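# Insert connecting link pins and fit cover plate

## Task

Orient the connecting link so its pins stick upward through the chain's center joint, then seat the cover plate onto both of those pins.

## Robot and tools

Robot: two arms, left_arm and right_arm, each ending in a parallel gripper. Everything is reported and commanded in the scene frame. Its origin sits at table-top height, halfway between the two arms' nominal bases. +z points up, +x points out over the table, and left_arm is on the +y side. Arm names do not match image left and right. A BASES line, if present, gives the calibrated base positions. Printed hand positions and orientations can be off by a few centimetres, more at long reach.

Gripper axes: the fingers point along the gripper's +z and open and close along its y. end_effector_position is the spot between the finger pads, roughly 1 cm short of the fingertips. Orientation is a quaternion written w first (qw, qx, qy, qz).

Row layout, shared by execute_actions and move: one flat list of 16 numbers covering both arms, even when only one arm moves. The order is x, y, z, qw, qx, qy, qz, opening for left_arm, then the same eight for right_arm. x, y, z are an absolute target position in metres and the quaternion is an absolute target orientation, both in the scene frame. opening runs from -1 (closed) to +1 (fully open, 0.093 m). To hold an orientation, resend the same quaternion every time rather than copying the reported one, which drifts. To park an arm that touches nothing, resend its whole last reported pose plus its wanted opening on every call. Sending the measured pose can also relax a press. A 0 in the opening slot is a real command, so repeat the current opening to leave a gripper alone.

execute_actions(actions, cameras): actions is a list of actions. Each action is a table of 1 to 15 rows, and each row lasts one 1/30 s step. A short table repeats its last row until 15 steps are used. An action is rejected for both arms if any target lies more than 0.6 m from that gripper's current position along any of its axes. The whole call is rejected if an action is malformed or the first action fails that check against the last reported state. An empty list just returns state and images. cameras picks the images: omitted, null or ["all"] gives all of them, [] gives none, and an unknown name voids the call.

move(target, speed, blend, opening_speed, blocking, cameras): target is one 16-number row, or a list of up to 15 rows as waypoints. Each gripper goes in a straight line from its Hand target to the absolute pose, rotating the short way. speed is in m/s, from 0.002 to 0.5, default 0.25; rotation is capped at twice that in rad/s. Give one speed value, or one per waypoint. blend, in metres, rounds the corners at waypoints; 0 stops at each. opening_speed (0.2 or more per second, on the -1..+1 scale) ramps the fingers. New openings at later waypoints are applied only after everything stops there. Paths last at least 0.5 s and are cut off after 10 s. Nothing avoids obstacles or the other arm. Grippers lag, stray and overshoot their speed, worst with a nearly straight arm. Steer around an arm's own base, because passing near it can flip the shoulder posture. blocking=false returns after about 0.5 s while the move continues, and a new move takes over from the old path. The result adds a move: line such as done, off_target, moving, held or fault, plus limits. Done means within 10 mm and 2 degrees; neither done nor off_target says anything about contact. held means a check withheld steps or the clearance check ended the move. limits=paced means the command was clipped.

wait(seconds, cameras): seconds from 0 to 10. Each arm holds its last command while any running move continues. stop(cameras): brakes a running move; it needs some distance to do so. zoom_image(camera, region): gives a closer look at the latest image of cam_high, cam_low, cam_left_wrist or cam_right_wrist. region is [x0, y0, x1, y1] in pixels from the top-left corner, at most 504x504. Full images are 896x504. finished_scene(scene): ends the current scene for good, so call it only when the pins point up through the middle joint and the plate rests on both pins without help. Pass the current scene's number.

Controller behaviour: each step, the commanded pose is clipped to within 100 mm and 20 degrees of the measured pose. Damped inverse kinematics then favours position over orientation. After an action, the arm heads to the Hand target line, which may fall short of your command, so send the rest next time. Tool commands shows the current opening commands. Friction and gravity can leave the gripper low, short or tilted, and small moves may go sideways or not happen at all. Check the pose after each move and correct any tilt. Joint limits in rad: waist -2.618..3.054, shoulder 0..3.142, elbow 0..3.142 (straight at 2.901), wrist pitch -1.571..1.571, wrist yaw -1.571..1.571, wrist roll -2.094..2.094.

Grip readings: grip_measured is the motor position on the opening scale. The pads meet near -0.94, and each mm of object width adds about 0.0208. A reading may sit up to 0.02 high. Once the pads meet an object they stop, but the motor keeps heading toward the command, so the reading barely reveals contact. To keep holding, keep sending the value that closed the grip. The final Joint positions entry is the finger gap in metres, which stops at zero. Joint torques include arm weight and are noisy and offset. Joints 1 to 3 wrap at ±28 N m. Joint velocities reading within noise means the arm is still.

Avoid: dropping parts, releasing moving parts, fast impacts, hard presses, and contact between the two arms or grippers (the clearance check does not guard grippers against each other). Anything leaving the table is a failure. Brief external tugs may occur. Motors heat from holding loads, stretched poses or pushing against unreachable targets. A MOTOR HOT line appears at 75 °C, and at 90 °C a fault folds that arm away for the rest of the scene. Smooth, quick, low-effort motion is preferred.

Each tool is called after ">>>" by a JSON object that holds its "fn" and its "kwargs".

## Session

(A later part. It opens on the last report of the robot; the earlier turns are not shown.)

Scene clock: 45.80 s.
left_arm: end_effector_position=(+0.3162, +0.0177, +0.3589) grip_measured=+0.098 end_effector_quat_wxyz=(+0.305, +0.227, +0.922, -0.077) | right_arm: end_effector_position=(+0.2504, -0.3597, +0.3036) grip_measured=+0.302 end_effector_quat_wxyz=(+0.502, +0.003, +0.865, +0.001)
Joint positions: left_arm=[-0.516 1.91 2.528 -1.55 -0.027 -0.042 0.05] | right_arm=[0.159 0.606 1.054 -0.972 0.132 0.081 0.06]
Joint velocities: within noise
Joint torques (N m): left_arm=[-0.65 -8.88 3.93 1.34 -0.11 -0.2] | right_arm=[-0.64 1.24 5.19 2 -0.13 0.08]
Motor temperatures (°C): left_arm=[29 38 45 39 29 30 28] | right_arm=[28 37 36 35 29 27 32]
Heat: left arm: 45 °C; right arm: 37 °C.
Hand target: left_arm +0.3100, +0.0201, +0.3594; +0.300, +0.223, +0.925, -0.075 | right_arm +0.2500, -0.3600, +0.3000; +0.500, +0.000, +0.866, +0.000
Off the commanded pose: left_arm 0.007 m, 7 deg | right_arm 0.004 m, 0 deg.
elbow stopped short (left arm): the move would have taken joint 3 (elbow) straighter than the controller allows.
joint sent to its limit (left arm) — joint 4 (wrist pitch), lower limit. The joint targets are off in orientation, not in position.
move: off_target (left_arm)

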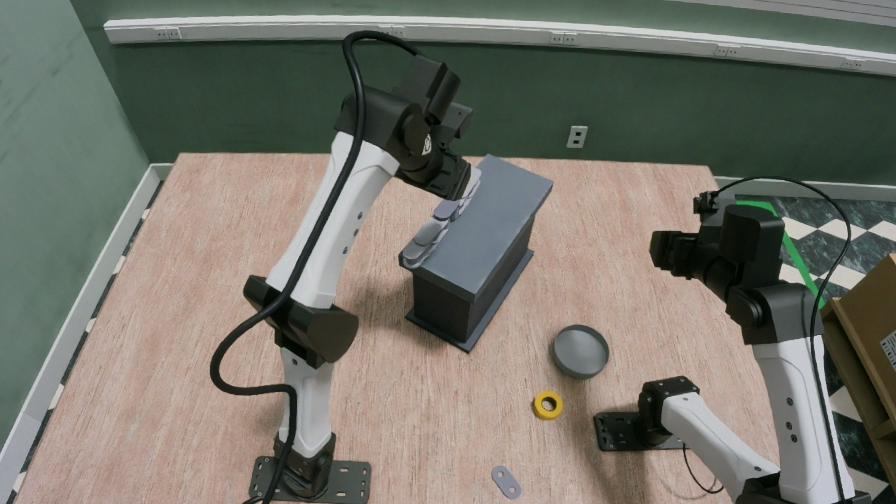

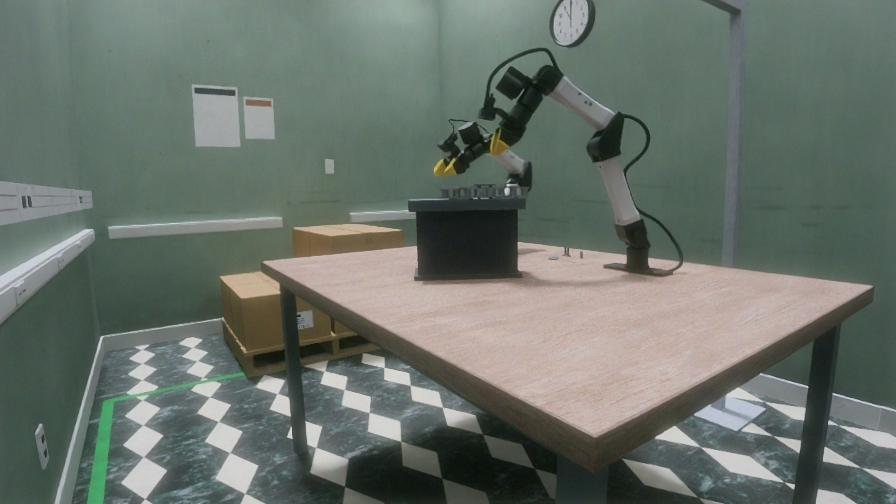

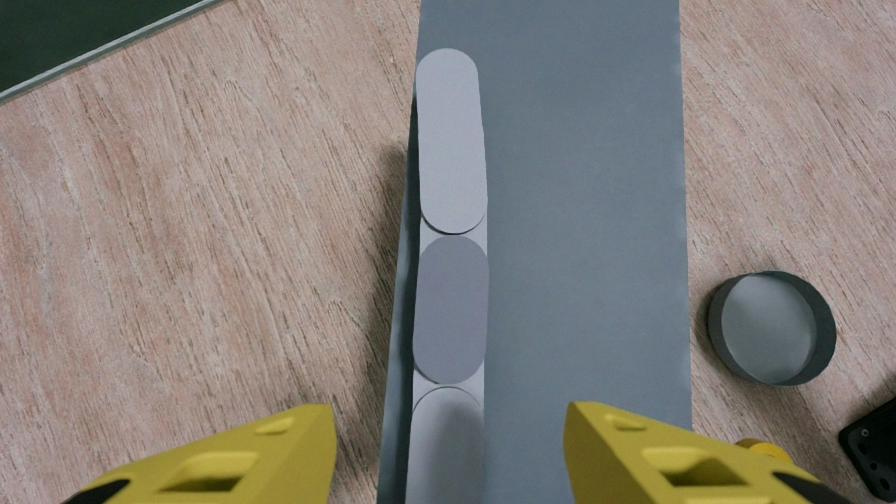

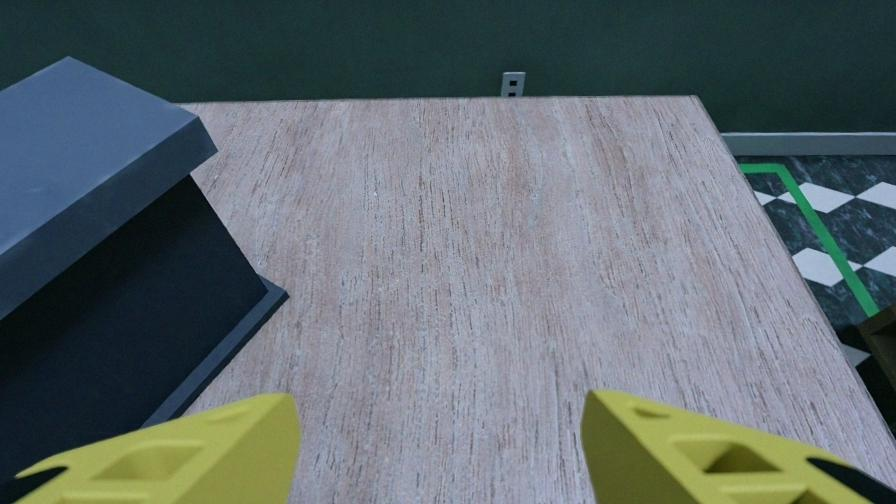

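>>> {"fn": "move", "kwargs": {"target": [0.337,0.0055,0.305,0.2517,0.2254,0.9393,-0.0604,0.1,0.25,-0.36,0.30,0.5,0,0.866,0,0.3], "speed": 0.12, "cameras": ["cam_left_wrist"]}}

Scene clock: 48.33 s.
left_arm: end_effector_position=(+0.3323, +0.0082, +0.3105) grip_measured=+0.098 end_effector_quat_wxyz=(+0.254, +0.231, +0.937, -0.062) | right_arm: end_effector_position=(+0.2504, -0.3597, +0.3036) grip_measured=+0.302 end_effector_quat_wxyz=(+0.502, +0.003, +0.865, +0.001)
Joint positions: left_arm=[-0.516 1.961 2.419 -1.501 -0.027 -0.042 0.05] | right_arm=[0.159 0.606 1.054 -0.972 0.132 0.081 0.06]
Joint velocities: within noise
Joint torques (N m): left_arm=[-0.32 -7.31 5 1.4 -0.09 -0.2] | right_arm=[-0.62 1.22 5.19 2 -0.13 0.08]
Motor temperatures (°C): left_arm=[29 38 45 39 29 30 28] | right_arm=[28 37 36 35 29 27 32]
Heat: left arm: 45 °C; right arm: 37 °C.
Hand target: left_arm +0.3369, +0.0056, +0.3050; +0.252, +0.225, +0.939, -0.060 | right_arm +0.2500, -0.3600, +0.3000; +0.500, +0.000, +0.866, +0.000
Off the commanded pose: left_arm 0.008 m, 1 deg | right_arm 0.004 m, 0 deg.
move: done
Images, in order (width x height): cam_left_wrist 896x504.

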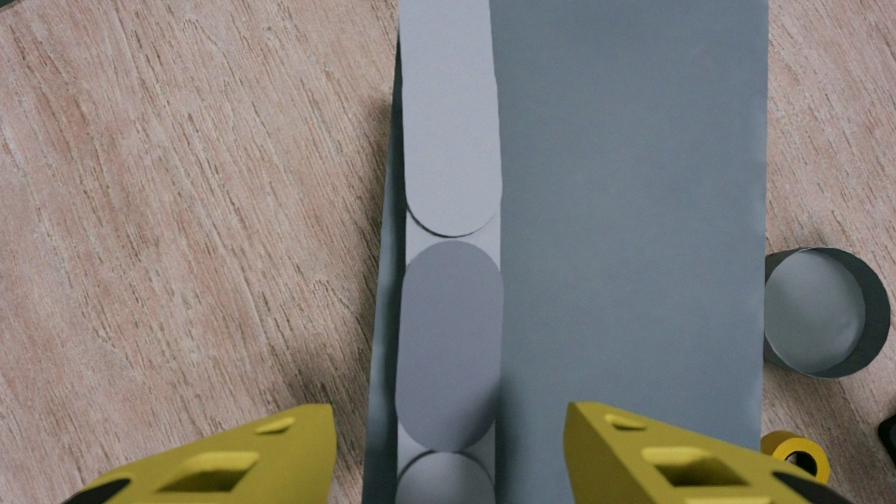

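>>> {"fn": "move", "kwargs": {"target": [0.3375,0.0055,0.274,0.2517,0.2254,0.9393,-0.0604,0.1,0.25,-0.36,0.30,0.5,0,0.866,0,0.3], "speed": 0.05, "cameras": ["cam_left_wrist","cam_low"]}}

>>> {"fn": "zoom_image", "kwargs": {"camera": "cam_low", "region": [400, 140, 560, 230]}}

Scene clock: 50.13 s.
left_arm: end_effector_position=(+0.3402, +0.0035, +0.2625) grip_measured=+0.098 end_effector_quat_wxyz=(+0.236, +0.233, +0.942, -0.056) | right_arm: end_effector_position=(+0.2504, -0.3597, +0.3036) grip_measured=+0.302 end_effector_quat_wxyz=(+0.502, +0.003, +0.865, +0.001)
Joint positions: left_arm=[-0.516 1.902 2.128 -1.308 -0.027 -0.042 0.05] | right_arm=[0.159 0.606 1.054 -0.972 0.132 0.081 0.06]
Joint velocities: within noise
Joint torques (N m): left_arm=[-0.24 -11.73 5 1.35 -0.09 -0.19] | right_arm=[-0.61 1.25 5.19 2 -0.13 0.08]
Motor temperatures (°C): left_arm=[29 39 45 39 29 30 28] | right_arm=[28 37 36 36 29 27 32]
Heat: left arm: 45 °C; right arm: 37 °C.
Hand target: left_arm +0.3375, +0.0056, +0.2739; +0.251, +0.225, +0.939, -0.060 | right_arm +0.2500, -0.3600, +0.3000; +0.500, +0.000, +0.866, +0.000
Off the commanded pose: left_arm 0.012 m, 2 deg | right_arm 0.004 m, 0 deg.
move: off_target (left_arm)
Images, in order (width x height): cam_low 896x504, cam_left_wrist 896x504.

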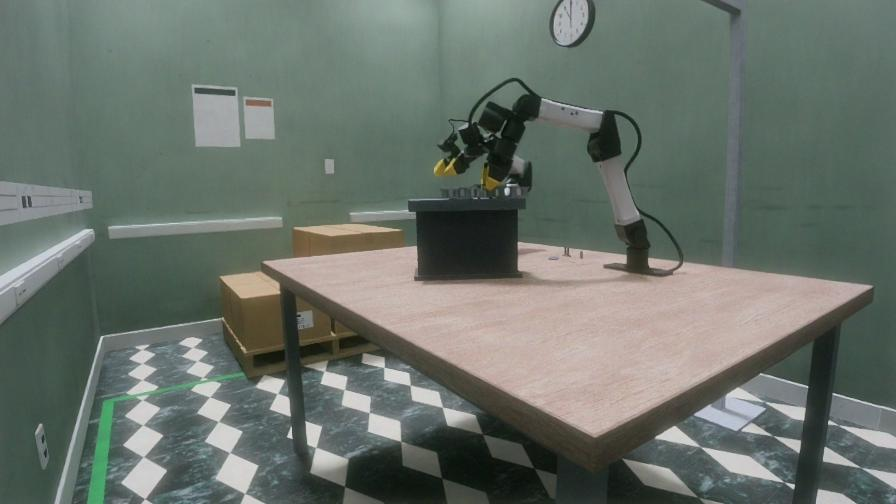

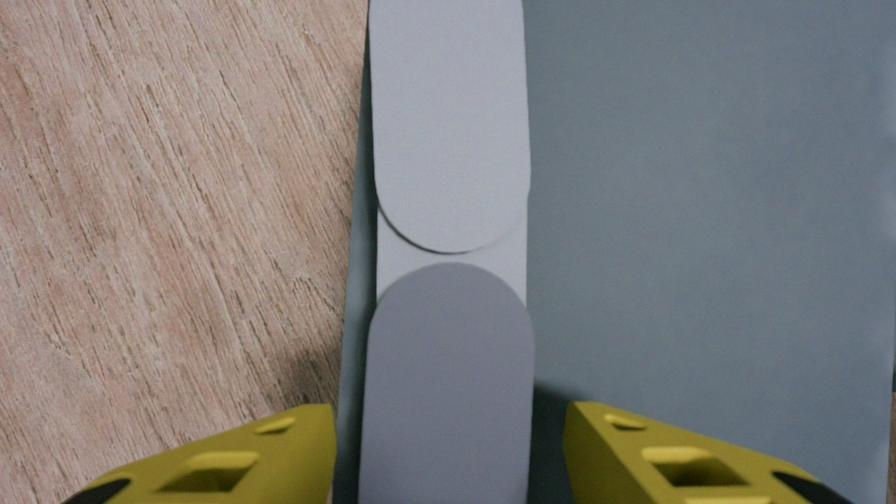

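Scaled by 3.150 from the camera's 896x504 image, which has a finer 1280x720 frame.

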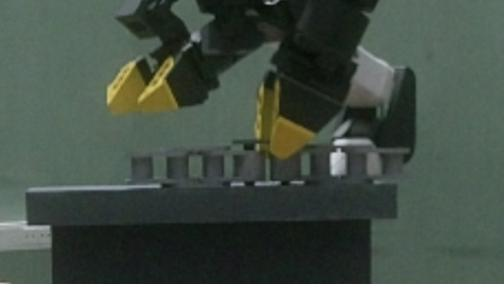

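>>> {"fn": "move", "kwargs": {"target": [[0.3365,0.0060,0.292,0.2517,0.2254,0.9393,-0.0604,0.1,0.25,-0.36,0.30,0.5,0,0.866,0,0.3],[0.3365,0.0065,0.281,0.2517,0.2254,0.9393,-0.0604,0.1,0.25,-0.36,0.30,0.5,0,0.866,0,0.3]], "speed": 0.05, "cameras": ["cam_left_wrist","cam_low"]}}

>>> {"fn": "zoom_image", "kwargs": {"camera": "cam_low", "region": [400, 140, 560, 230]}}

Scene clock: 51.60 s.
left_arm: end_effector_position=(+0.3376, +0.0051, +0.2740) grip_measured=+0.098 end_effector_quat_wxyz=(+0.241, +0.232, +0.941, -0.058) | right_arm: end_effector_position=(+0.2504, -0.3597, +0.3036) grip_measured=+0.302 end_effector_quat_wxyz=(+0.502, +0.003, +0.865, +0.001)
Joint positions: left_arm=[-0.516 1.902 2.174 -1.343 -0.027 -0.042 0.05] | right_arm=[0.159 0.606 1.054 -0.972 0.132 0.081 0.06]
Joint velocities: within noise
Joint torques (N m): left_arm=[-0.17 -10.55 5.09 1.35 -0.08 -0.18] | right_arm=[-0.62 1.25 5.19 2 -0.13 0.07]
Motor temperatures (°C): left_arm=[29 39 45 39 29 30 28] | right_arm=[28 37 36 36 29 27 32]
Heat: left arm: 45 °C; right arm: 37 °C.
Hand target: left_arm +0.3365, +0.0066, +0.2810; +0.251, +0.225, +0.939, -0.060 | right_arm +0.2500, -0.3600, +0.3000; +0.500, +0.000, +0.866, +0.000
Off the commanded pose: left_arm 0.007 m, 2 deg | right_arm 0.004 m, 0 deg.
move: done
Images, in order (width x height): cam_low 896x504, cam_left_wrist 896x504.

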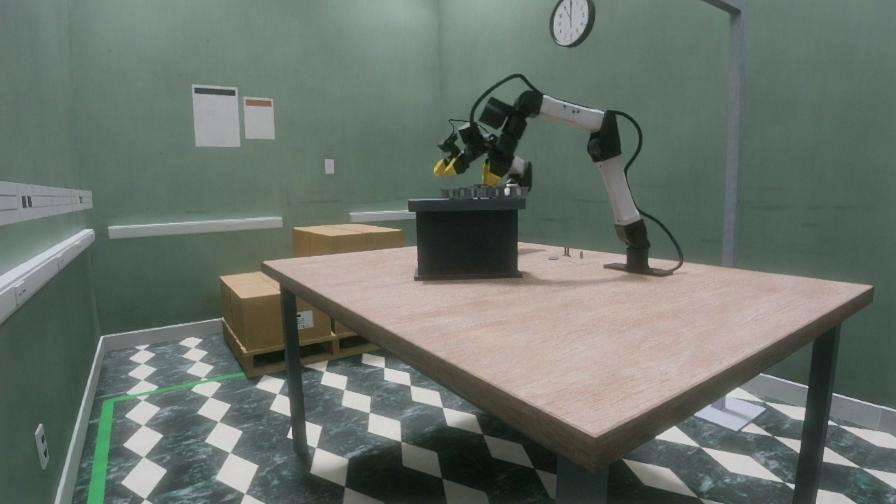

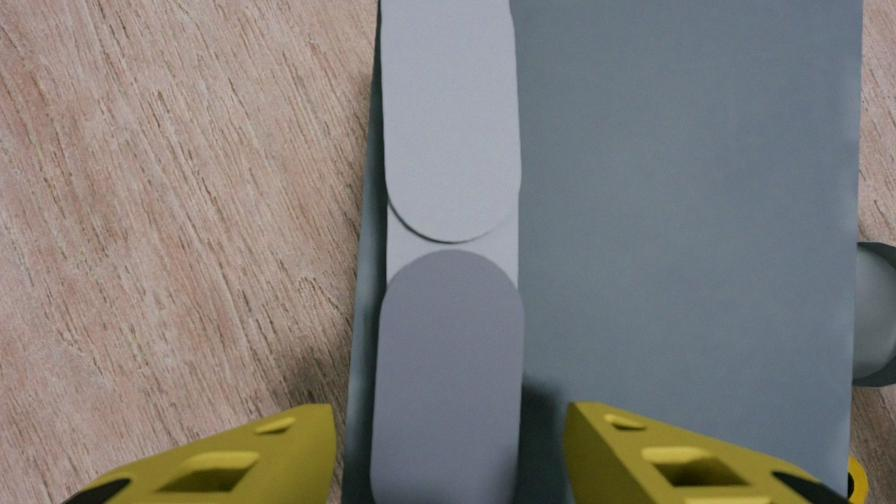

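Scaled by 3.150 from the camera's 896x504 image, which has a finer 1280x720 frame.

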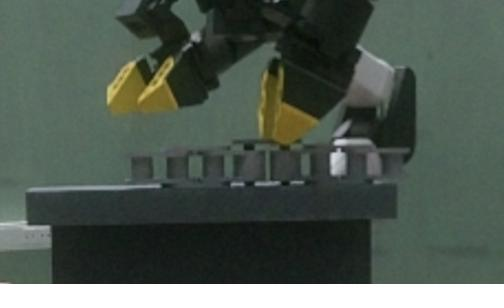

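>>> {"fn": "move", "kwargs": {"target": [[0.3365,0.0065,0.288,0.2517,0.2254,0.9393,-0.0604,0.1,0.25,-0.36,0.30,0.5,0,0.866,0,0.3],[0.3365,0.0065,0.275,0.2517,0.2254,0.9393,-0.0604,0.1,0.25,-0.36,0.30,0.5,0,0.866,0,0.3]], "speed": 0.03, "cameras": ["cam_left_wrist","cam_low"]}}

>>> {"fn": "zoom_image", "kwargs": {"camera": "cam_low", "region": [400, 140, 560, 230]}}

Scene clock: 53.60 s.
left_arm: end_effector_position=(+0.3387, +0.0044, +0.2641) grip_measured=+0.098 end_effector_quat_wxyz=(+0.236, +0.233, +0.942, -0.056) | right_arm: end_effector_position=(+0.2504, -0.3597, +0.3036) grip_measured=+0.302 end_effector_quat_wxyz=(+0.502, +0.003, +0.865, +0.001)
Joint positions: left_arm=[-0.516 1.896 2.126 -1.311 -0.027 -0.042 0.05] | right_arm=[0.159 0.606 1.054 -0.972 0.132 0.081 0.06]
Joint velocities: within noise
Joint torques (N m): left_arm=[-0.16 -11.48 5.03 1.31 -0.09 -0.18] | right_arm=[-0.61 1.25 5.2 2 -0.13 0.07]
Motor temperatures (°C): left_arm=[29 40 45 39 29 30 28] | right_arm=[28 37 36 36 29 27 32]
Heat: left arm: 45 °C; right arm: 37 °C.
Hand target: left_arm +0.3364, +0.0066, +0.2749; +0.251, +0.225, +0.939, -0.060 | right_arm +0.2500, -0.3600, +0.3000; +0.500, +0.000, +0.866, +0.000
Off the commanded pose: left_arm 0.011 m, 2 deg | right_arm 0.004 m, 0 deg.
move: off_target (left_arm)
Images, in order (width x height): cam_low 896x504, cam_left_wrist 896x504.

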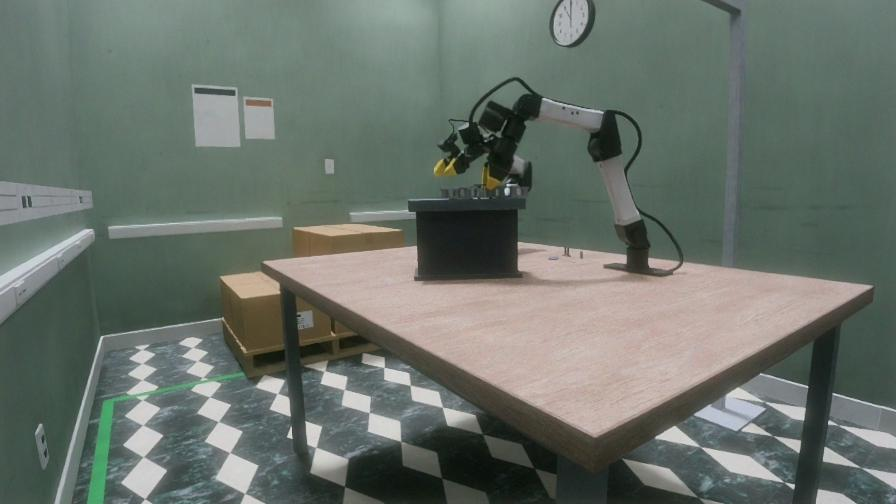

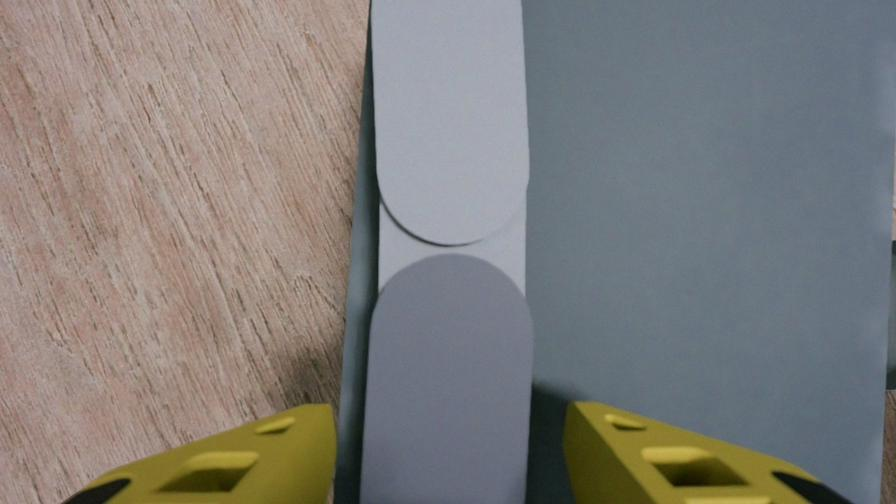

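Scaled by 3.150 from the camera's 896x504 image, which has a finer 1280x720 frame.

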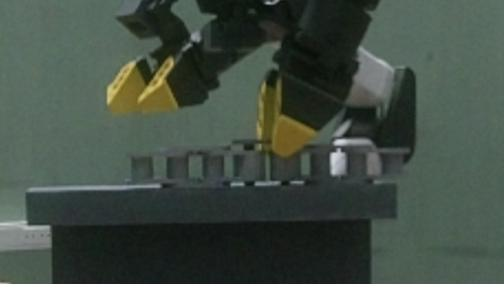

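>>> {"fn": "move", "kwargs": {"target": [0.3365,0.0065,0.2785,0.2517,0.2254,0.9393,-0.0604,0.1,0.25,-0.36,0.30,0.5,0,0.866,0,0.3], "speed": 0.03, "cameras": []}}

Scene clock: 54.67 s.
left_arm: end_effector_position=(+0.3388, +0.0043, +0.2641) grip_measured=+0.098 end_effector_quat_wxyz=(+0.236, +0.233, +0.942, -0.056) | right_arm: end_effector_position=(+0.2504, -0.3597, +0.3036) grip_measured=+0.302 end_effector_quat_wxyz=(+0.502, +0.003, +0.865, +0.001)
Joint positions: left_arm=[-0.516 1.896 2.126 -1.311 -0.027 -0.042 0.05] | right_arm=[0.159 0.606 1.054 -0.972 0.132 0.081 0.06]
Joint velocities: within noise
Joint torques (N m): left_arm=[-0.18 -10.82 7.12 1.19 -0.08 -0.18] | right_arm=[-0.62 1.22 5.2 2 -0.13 0.07]
Motor temperatures (°C): left_arm=[29 40 45 39 29 30 28] | right_arm=[28 37 36 36 29 27 32]
Heat: left arm: 45 °C; right arm: 37 °C.
Hand target: left_arm +0.3363, +0.0067, +0.2783; +0.252, +0.225, +0.939, -0.060 | right_arm +0.2500, -0.3600, +0.3000; +0.500, +0.000, +0.866, +0.000
Off the commanded pose: left_arm 0.015 m, 2 deg | right_arm 0.004 m, 0 deg.
move: off_target (left_arm)
No camera images: "cameras" was empty.

>>> {"fn": "move", "kwargs": {"target": [0.3365,0.0065,0.2815,0.2517,0.2254,0.9393,-0.0604,0.1,0.25,-0.36,0.30,0.5,0,0.866,0,0.3], "speed": 0.03, "cameras": []}}

Scene clock: 55.87 s.
left_arm: end_effector_position=(+0.3405, +0.0033, +0.2717) grip_measured=+0.098 end_effector_quat_wxyz=(+0.246, +0.232, +0.939, -0.059) | right_arm: end_effector_position=(+0.2504, -0.3597, +0.3036) grip_measured=+0.302 end_effector_quat_wxyz=(+0.502, +0.003, +0.865, +0.001)
Joint positions: left_arm=[-0.516 1.896 2.149 -1.312 -0.027 -0.042 0.05] | right_arm=[0.159 0.606 1.054 -0.972 0.132 0.081 0.06]
Joint velocities: within noise
Joint torques (N m): left_arm=[-0.18 -10 7.36 1.12 -0.08 -0.18] | right_arm=[-0.64 1.25 5.19 2 -0.13 0.07]
Motor temperatures (°C): left_arm=[29 41 45 39 29 30 28] | right_arm=[28 37 36 36 29 27 32]
Heat: left arm: 45 °C; right arm: 37 °C.
Hand target: left_arm +0.3365, +0.0065, +0.2815; +0.252, +0.225, +0.939, -0.061 | right_arm +0.2500, -0.3600, +0.3000; +0.500, +0.000, +0.866, +0.000
Off the commanded pose: left_arm 0.011 m, 1 deg | right_arm 0.004 m, 0 deg.
move: off_target (left_arm)
No camera images: "cameras" was empty.

>>> {"fn": "move", "kwargs": {"target": [[0.3365,0.0065,0.2815,0.2517,0.2254,0.9393,-0.0604,-0.3,0.25,-0.36,0.30,0.5,0,0.866,0,0.3],[0.3365,0.0065,0.2815,0.2517,0.2254,0.9393,-0.0604,-0.85,0.25,-0.36,0.30,0.5,0,0.866,0,0.3]], "speed": 0.03, "cameras": ["cam_left_wrist","cam_low"]}}

>>> {"fn": "zoom_image", "kwargs": {"camera": "cam_low", "region": [400, 140, 560, 230]}}

Scene clock: 58.27 s.
left_arm: end_effector_position=(+0.3402, +0.0035, +0.2715) grip_measured=-0.472 end_effector_quat_wxyz=(+0.246, +0.232, +0.939, -0.059) | right_arm: end_effector_position=(+0.2504, -0.3597, +0.3036) grip_measured=+0.302 end_effector_quat_wxyz=(+0.502, +0.003, +0.865, +0.001)
Joint positions: left_arm=[-0.516 1.896 2.149 -1.313 -0.027 -0.042 0.023] | right_arm=[0.159 0.606 1.054 -0.972 0.132 0.081 0.06]
Joint velocities: within noise
Joint torques (N m): left_arm=[-0.18 -9.99 7.34 1.09 -0.08 -0.17] | right_arm=[-0.61 1.22 5.2 2 -0.13 0.07]
Motor temperatures (°C): left_arm=[29 41 45 38 29 30 28] | right_arm=[28 37 36 36 29 27 32]
Heat: left arm: 45 °C; right arm: 37 °C.
Hand target: left_arm +0.3365, +0.0066, +0.2815; +0.252, +0.225, +0.939, -0.061 | right_arm +0.2500, -0.3600, +0.3000; +0.500, +0.000, +0.866, +0.000
Off the commanded pose: left_arm 0.011 m, 1 deg | right_arm 0.004 m, 0 deg.
move: off_target (left_arm); target 2's new opening was sent with left_arm's hand 0.011 m and 1 deg from that target
Images, in order (width x height): cam_low 896x504, cam_left_wrist 896x504.

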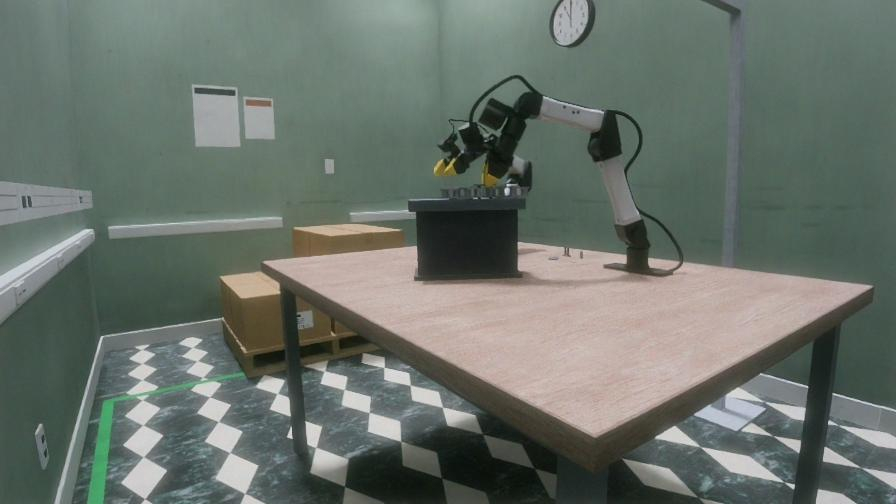

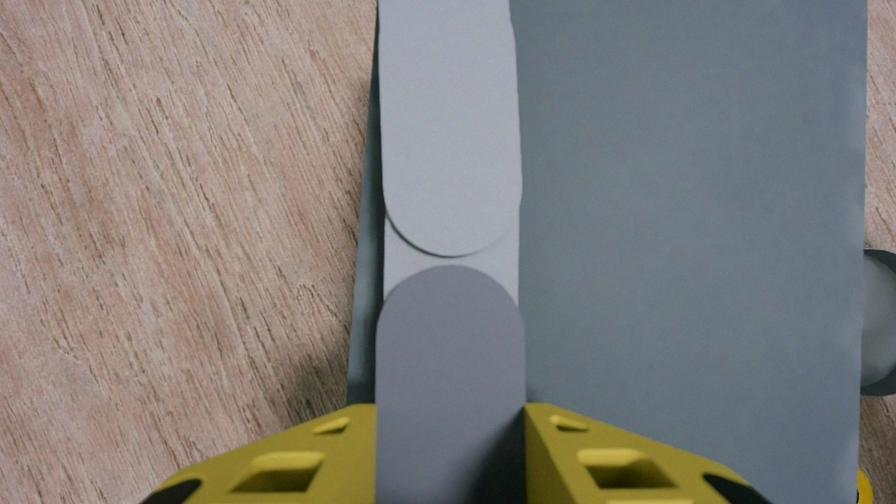

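Scaled by 3.150 from the camera's 896x504 image, which has a finer 1280x720 frame.

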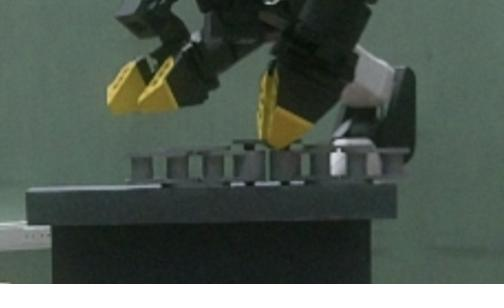

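>>> {"fn": "move", "kwargs": {"target": [0.3375,0.0055,0.305,0.2517,0.2254,0.9393,-0.0604,-0.85,0.25,-0.36,0.30,0.5,0,0.866,0,0.3], "speed": 0.03, "cameras": ["cam_left_wrist","cam_low"]}}

>>> {"fn": "zoom_image", "kwargs": {"camera": "cam_low", "region": [400, 140, 560, 230]}}

Scene clock: 60.17 s.
left_arm: end_effector_position=(+0.3347, +0.0067, +0.3070) grip_measured=-0.472 end_effector_quat_wxyz=(+0.255, +0.231, +0.937, -0.062) | right_arm: end_effector_position=(+0.2504, -0.3597, +0.3036) grip_measured=+0.302 end_effector_quat_wxyz=(+0.502, +0.003, +0.865, +0.001)
Joint positions: left_arm=[-0.516 1.958 2.396 -1.479 -0.027 -0.042 0.023] | right_arm=[0.159 0.606 1.054 -0.972 0.132 0.081 0.06]
Joint velocities: within noise
Joint torques (N m): left_arm=[-0.25 -6.97 6.98 1.27 -0.09 -0.19] | right_arm=[-0.62 1.25 5.19 2 -0.13 0.07]
Motor temperatures (°C): left_arm=[29 41 45 38 29 30 28] | right_arm=[28 37 36 36 29 27 32]
Heat: left arm: 45 °C; right arm: 37 °C.
Hand target: left_arm +0.3374, +0.0056, +0.3050; +0.252, +0.225, +0.939, -0.061 | right_arm +0.2500, -0.3600, +0.3000; +0.500, +0.000, +0.866, +0.000
Off the commanded pose: left_arm 0.004 m, 1 deg | right_arm 0.004 m, 0 deg.
move: done
Images, in order (width x height): cam_low 896x504, cam_left_wrist 896x504.

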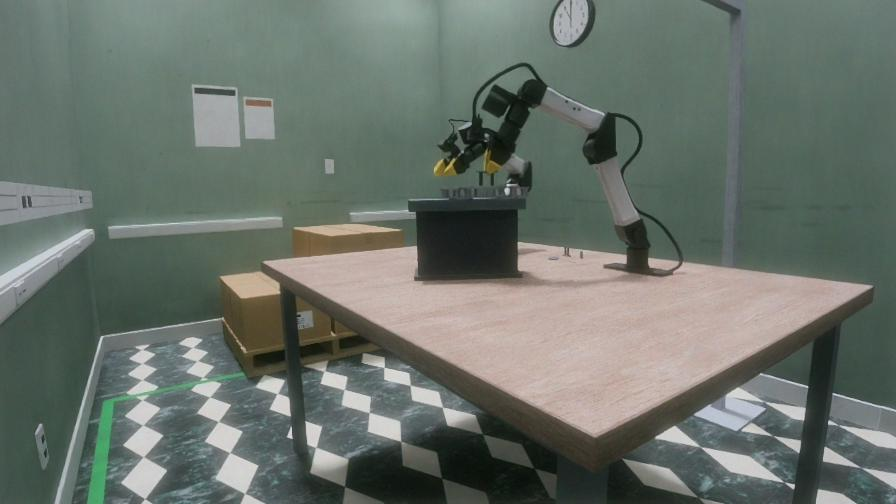

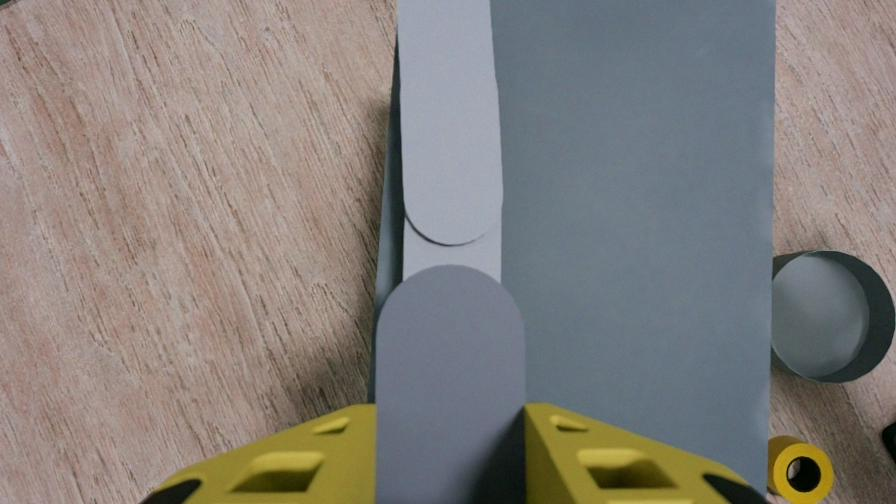

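Scaled by 3.150 from the camera's 896x504 image, which has a finer 1280x720 frame.

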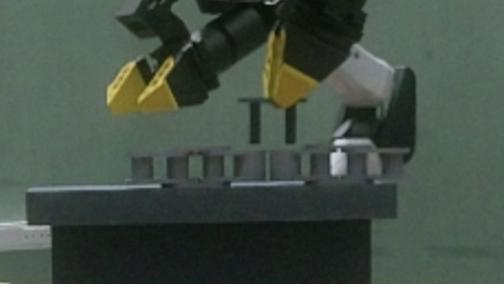

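>>> {"fn": "move", "kwargs": {"target": [[0.337,0.0065,0.330,0.2517,0.2254,0.9393,-0.0604,-0.85,0.25,-0.32,0.25,0.2588,0,0.9659,0,-0.9],[0.25,0.05,0.32,0.2418,0.4668,0.8467,-0.1333,-0.85,0.17,-0.26,0.16,0,0,1,0,-0.9]], "speed": [0.06,0.12]}}

Scene clock: 81.57 s.
left_arm: end_effector_position=(+0.2537, +0.0492, +0.3120) grip_measured=-0.472 end_effector_quat_wxyz=(+0.225, +0.459, +0.850, -0.128) | right_arm: end_effector_position=(+0.1747, -0.2600, +0.1647) grip_measured=-0.897 end_effector_quat_wxyz=(+0.014, -0.001, +1.000, +0.005)
Joint positions: left_arm=[-0.374 1.645 2.032 -1.518 0.296 0.533 0.023] | right_arm=[0.708 1.169 1.13 -1.504 0.01 0.698 0.002]
Joint velocities: within noise
Joint torques (N m): left_arm=[0.29 -8.24 4.67 1.2 0.26 0.08] | right_arm=[0.55 -1.74 5.15 0.4 -0.08 0.26]
Motor temperatures (°C): left_arm=[29 41 46 38 29 30 29] | right_arm=[28 37 36 36 29 27 32]
Heat: left arm: 46 °C; right arm: 37 °C.
Hand target: left_arm +0.2500, +0.0500, +0.3199; +0.240, +0.464, +0.842, -0.132 | right_arm +0.1701, -0.2601, +0.1602; +0.000, +0.000, +1.000, +0.000
Off the commanded pose: left_arm 0.009 m, 2 deg | right_arm 0.007 m, 2 deg.
move: done

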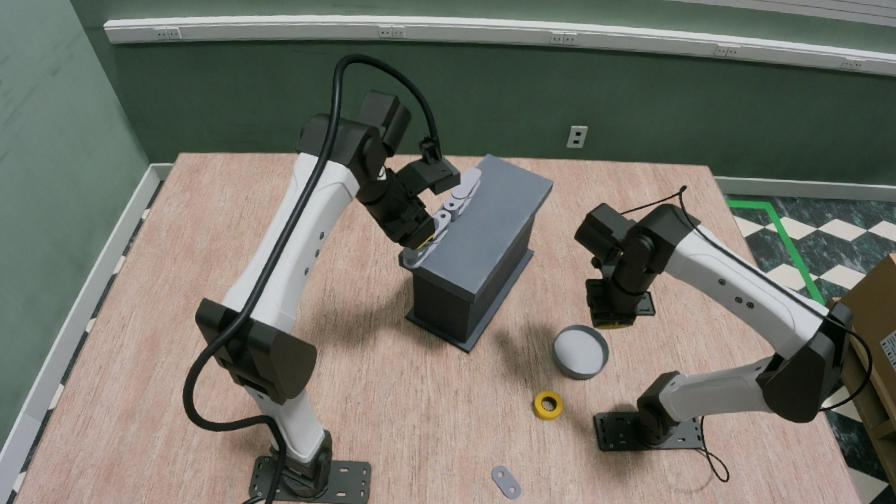

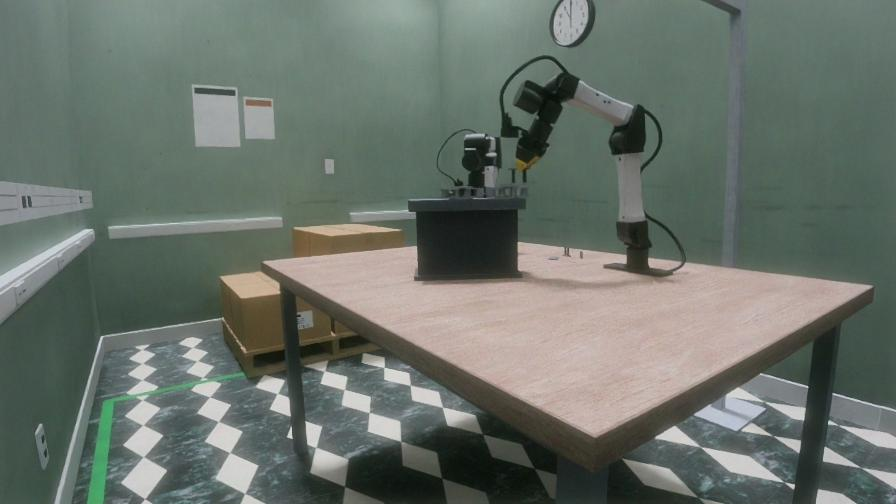

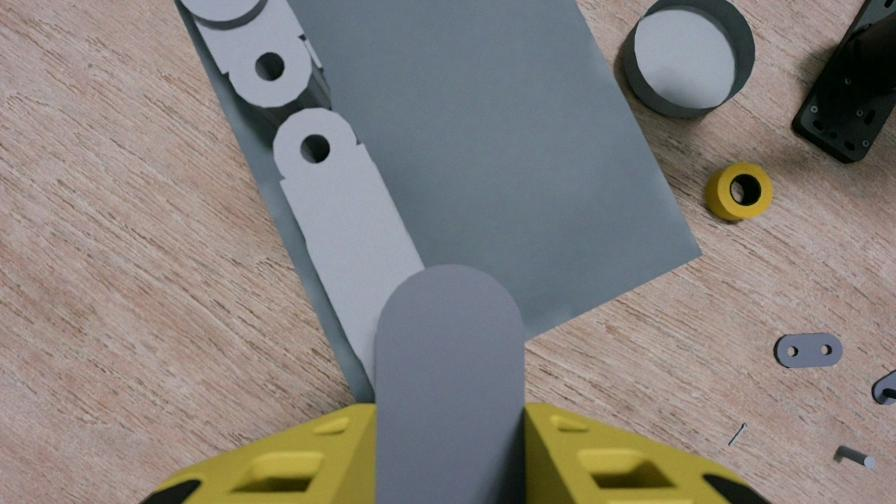

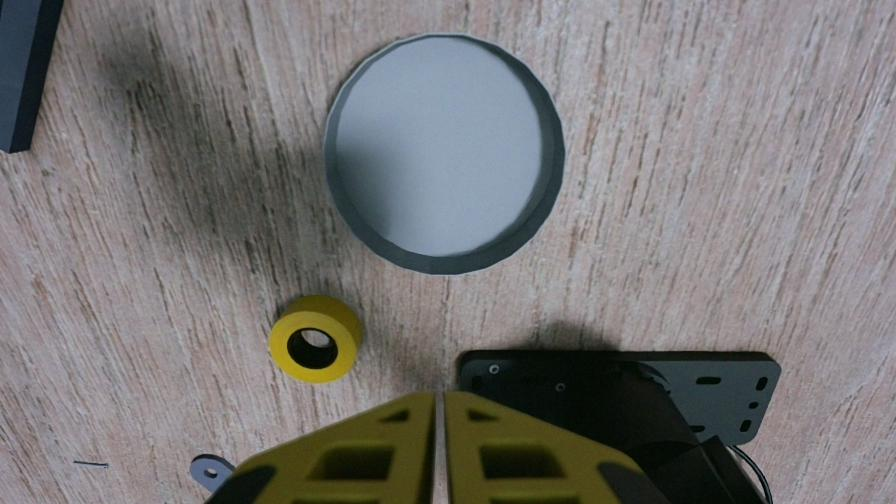

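>>> {"fn": "move", "kwargs": {"target": [[0.25,0.05,0.32,0.2418,0.4668,0.8467,-0.1333,-0.85,0.182,-0.256,0.08,0,0,1,0,-0.9],[0.25,0.05,0.32,0.2418,0.4668,0.8467,-0.1333,-0.85,0.182,-0.256,0.035,0,0,1,0,-0.9],[0.25,0.05,0.32,0.2418,0.4668,0.8467,-0.1333,-0.85,0.38,-0.39,0.035,0,0,1,0,-0.9],[0.25,0.05,0.32,0.2418,0.4668,0.8467,-0.1333,-0.85,0.36,-0.38,0.12,0,0,1,0,-0.9]], "speed": [0.12,0.08,0.08,0.12]}}

Scene clock: 88.47 s.
left_arm: end_effector_position=(+0.2537, +0.0491, +0.3120) grip_measured=-0.472 end_effector_quat_wxyz=(+0.225, +0.460, +0.849, -0.128) | right_arm: end_effector_position=(+0.3576, -0.3811, +0.1082) grip_measured=-0.898 end_effector_quat_wxyz=(-0.015, +0.000, +1.000, +0.005)
Joint positions: left_arm=[-0.374 1.645 2.032 -1.518 0.296 0.534 0.023] | right_arm=[-0.035 1.765 1.437 -1.273 -0.008 -0.044 0.002]
Joint velocities: within noise
Joint torques (N m): left_arm=[0.28 -8.25 4.68 1.21 0.32 0.11] | right_arm=[0.55 -11.18 7.97 0.27 -0.03 0.24]
Motor temperatures (°C): left_arm=[29 41 46 38 29 30 29] | right_arm=[28 37 37 35 29 27 32]
Heat: left arm: 46 °C; right arm: 37 °C.
Hand target: left_arm +0.2500, +0.0500, +0.3199; +0.240, +0.464, +0.842, -0.132 | right_arm +0.3598, -0.3800, +0.1198; +0.000, +0.000, +1.000, +0.000
Off the commanded pose: left_arm 0.009 m, 2 deg | right_arm 0.012 m, 2 deg.
move: off_target (right_arm)

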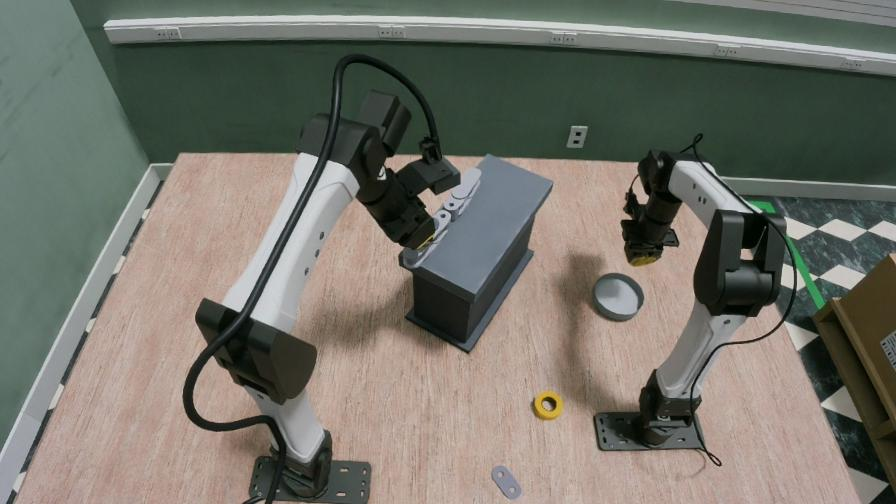

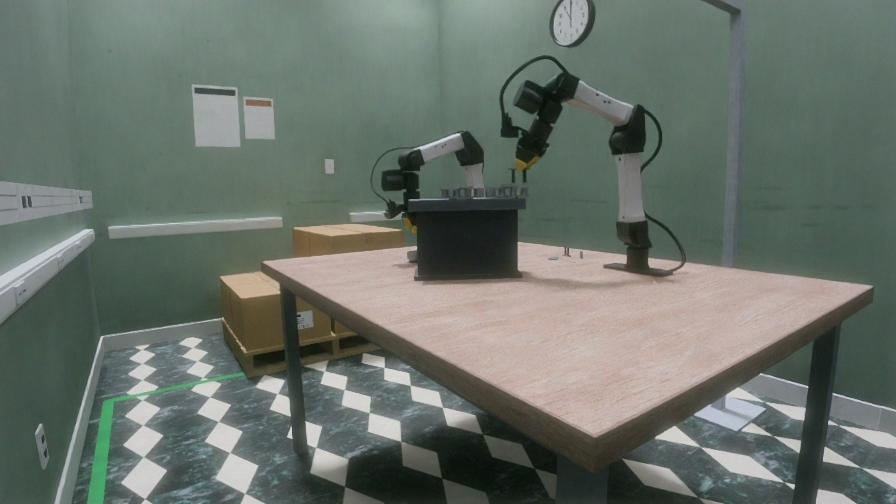

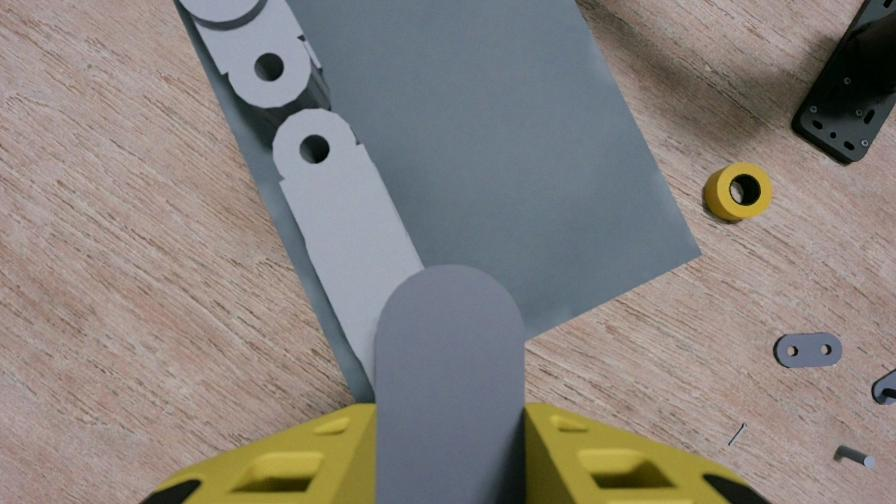

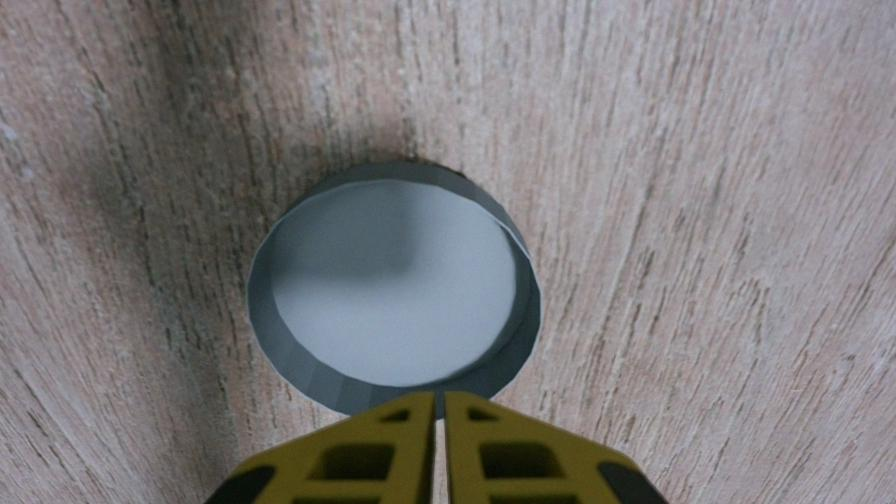

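>>> {"fn": "move", "kwargs": {"target": [[0.21,0.05,0.307,0.1830,0.6830,0.6830,-0.1830,-0.85,0.30,-0.30,0.22,0.4619,-0.3314,0.8001,0.1913,-0.5],[0.21,0.05,0.307,0.1830,0.6830,0.6830,-0.1830,-0.85,0.21,-0.055,0.29,0.5417,-0.4545,0.5417,0.4545,-0.5]], "speed": [0.12,0.12]}}

Scene clock: 99.30 s.
left_arm: end_effector_position=(+0.2173, +0.0479, +0.3004) grip_measured=-0.472 end_effector_quat_wxyz=(+0.236, +0.663, +0.693, -0.159) | right_arm: end_effector_position=(+0.2097, -0.0571, +0.2954) grip_measured=-0.503 end_effector_quat_wxyz=(+0.548, -0.457, +0.535, +0.453)
Joint positions: left_arm=[-0.331 1.573 1.893 -1.557 0.479 1.096 0.023] | right_arm=[0.822 1.003 0.59 0.426 -0.584 -0.01 0.021]
Joint velocities: within noise
Joint torques (N m): left_arm=[0.31 -7.58 4.68 0.78 0.48 0.11] | right_arm=[0.51 -1.8 7.16 1.94 0 0.26]
Motor temperatures (°C): left_arm=[29 41 46 37 29 30 29] | right_arm=[28 38 37 35 29 27 32]
Heat: left arm: 46 °C; right arm: 38 °C.
Hand target: left_arm +0.2100, +0.0496, +0.3063; +0.244, +0.665, +0.687, -0.163 | right_arm +0.2100, -0.0551, +0.2899; +0.542, -0.455, +0.542, +0.454
Off the commanded pose: left_arm 0.010 m, 7 deg | right_arm 0.006 m, 1 deg.
joint sent to its limit (left arm) — joint 4 (wrist pitch), lower limit. The joint targets are off in orientation, not in position.
move: off_target (left_arm)

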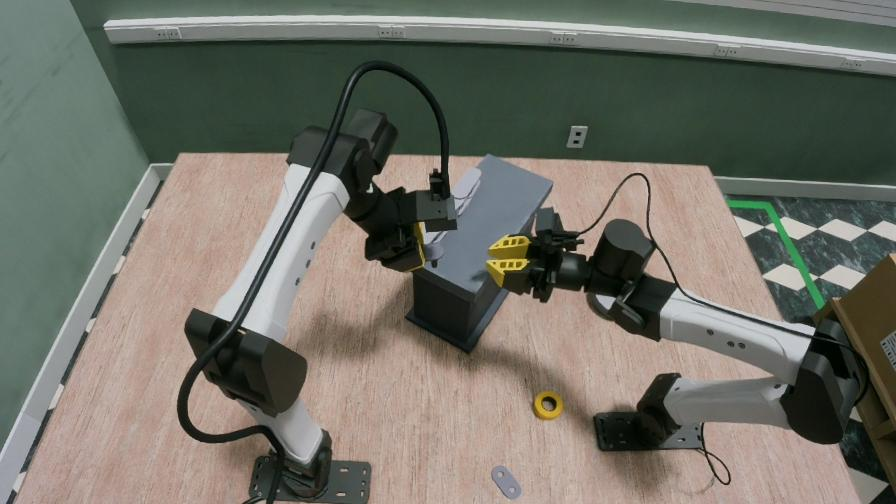

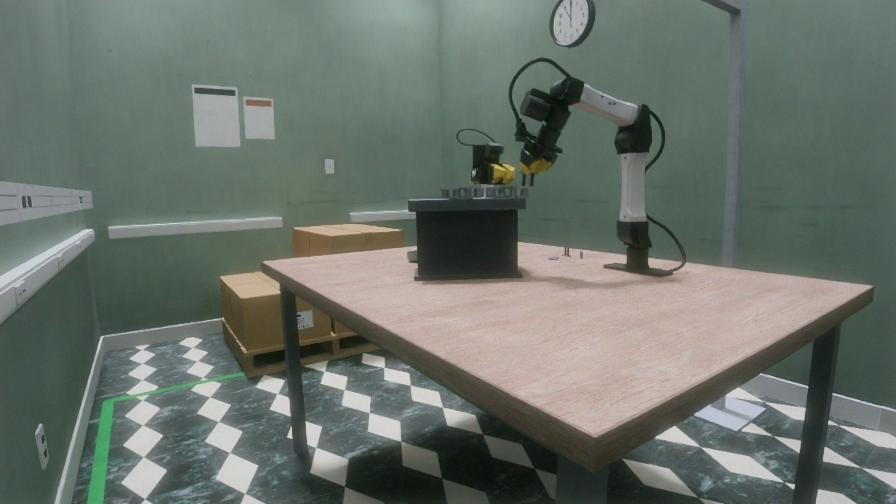

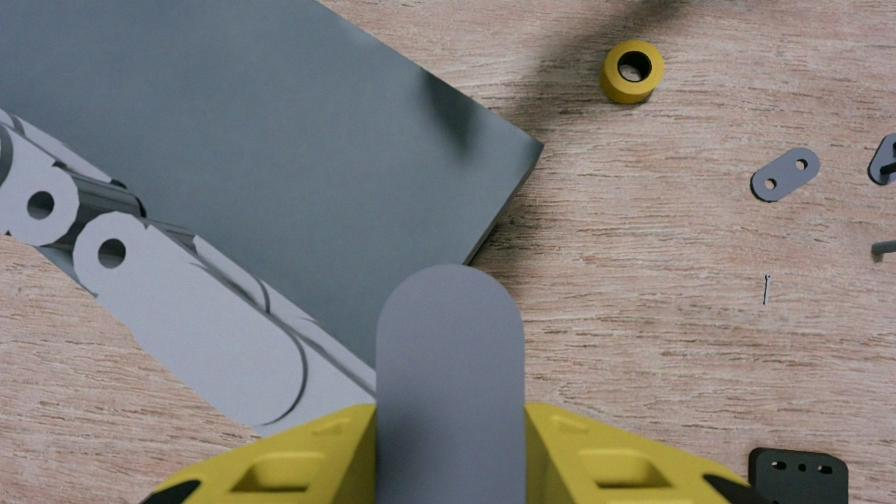

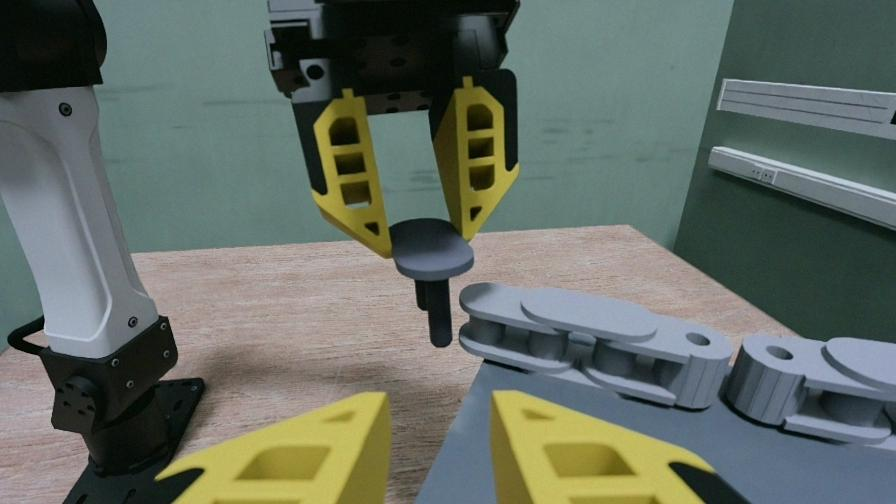

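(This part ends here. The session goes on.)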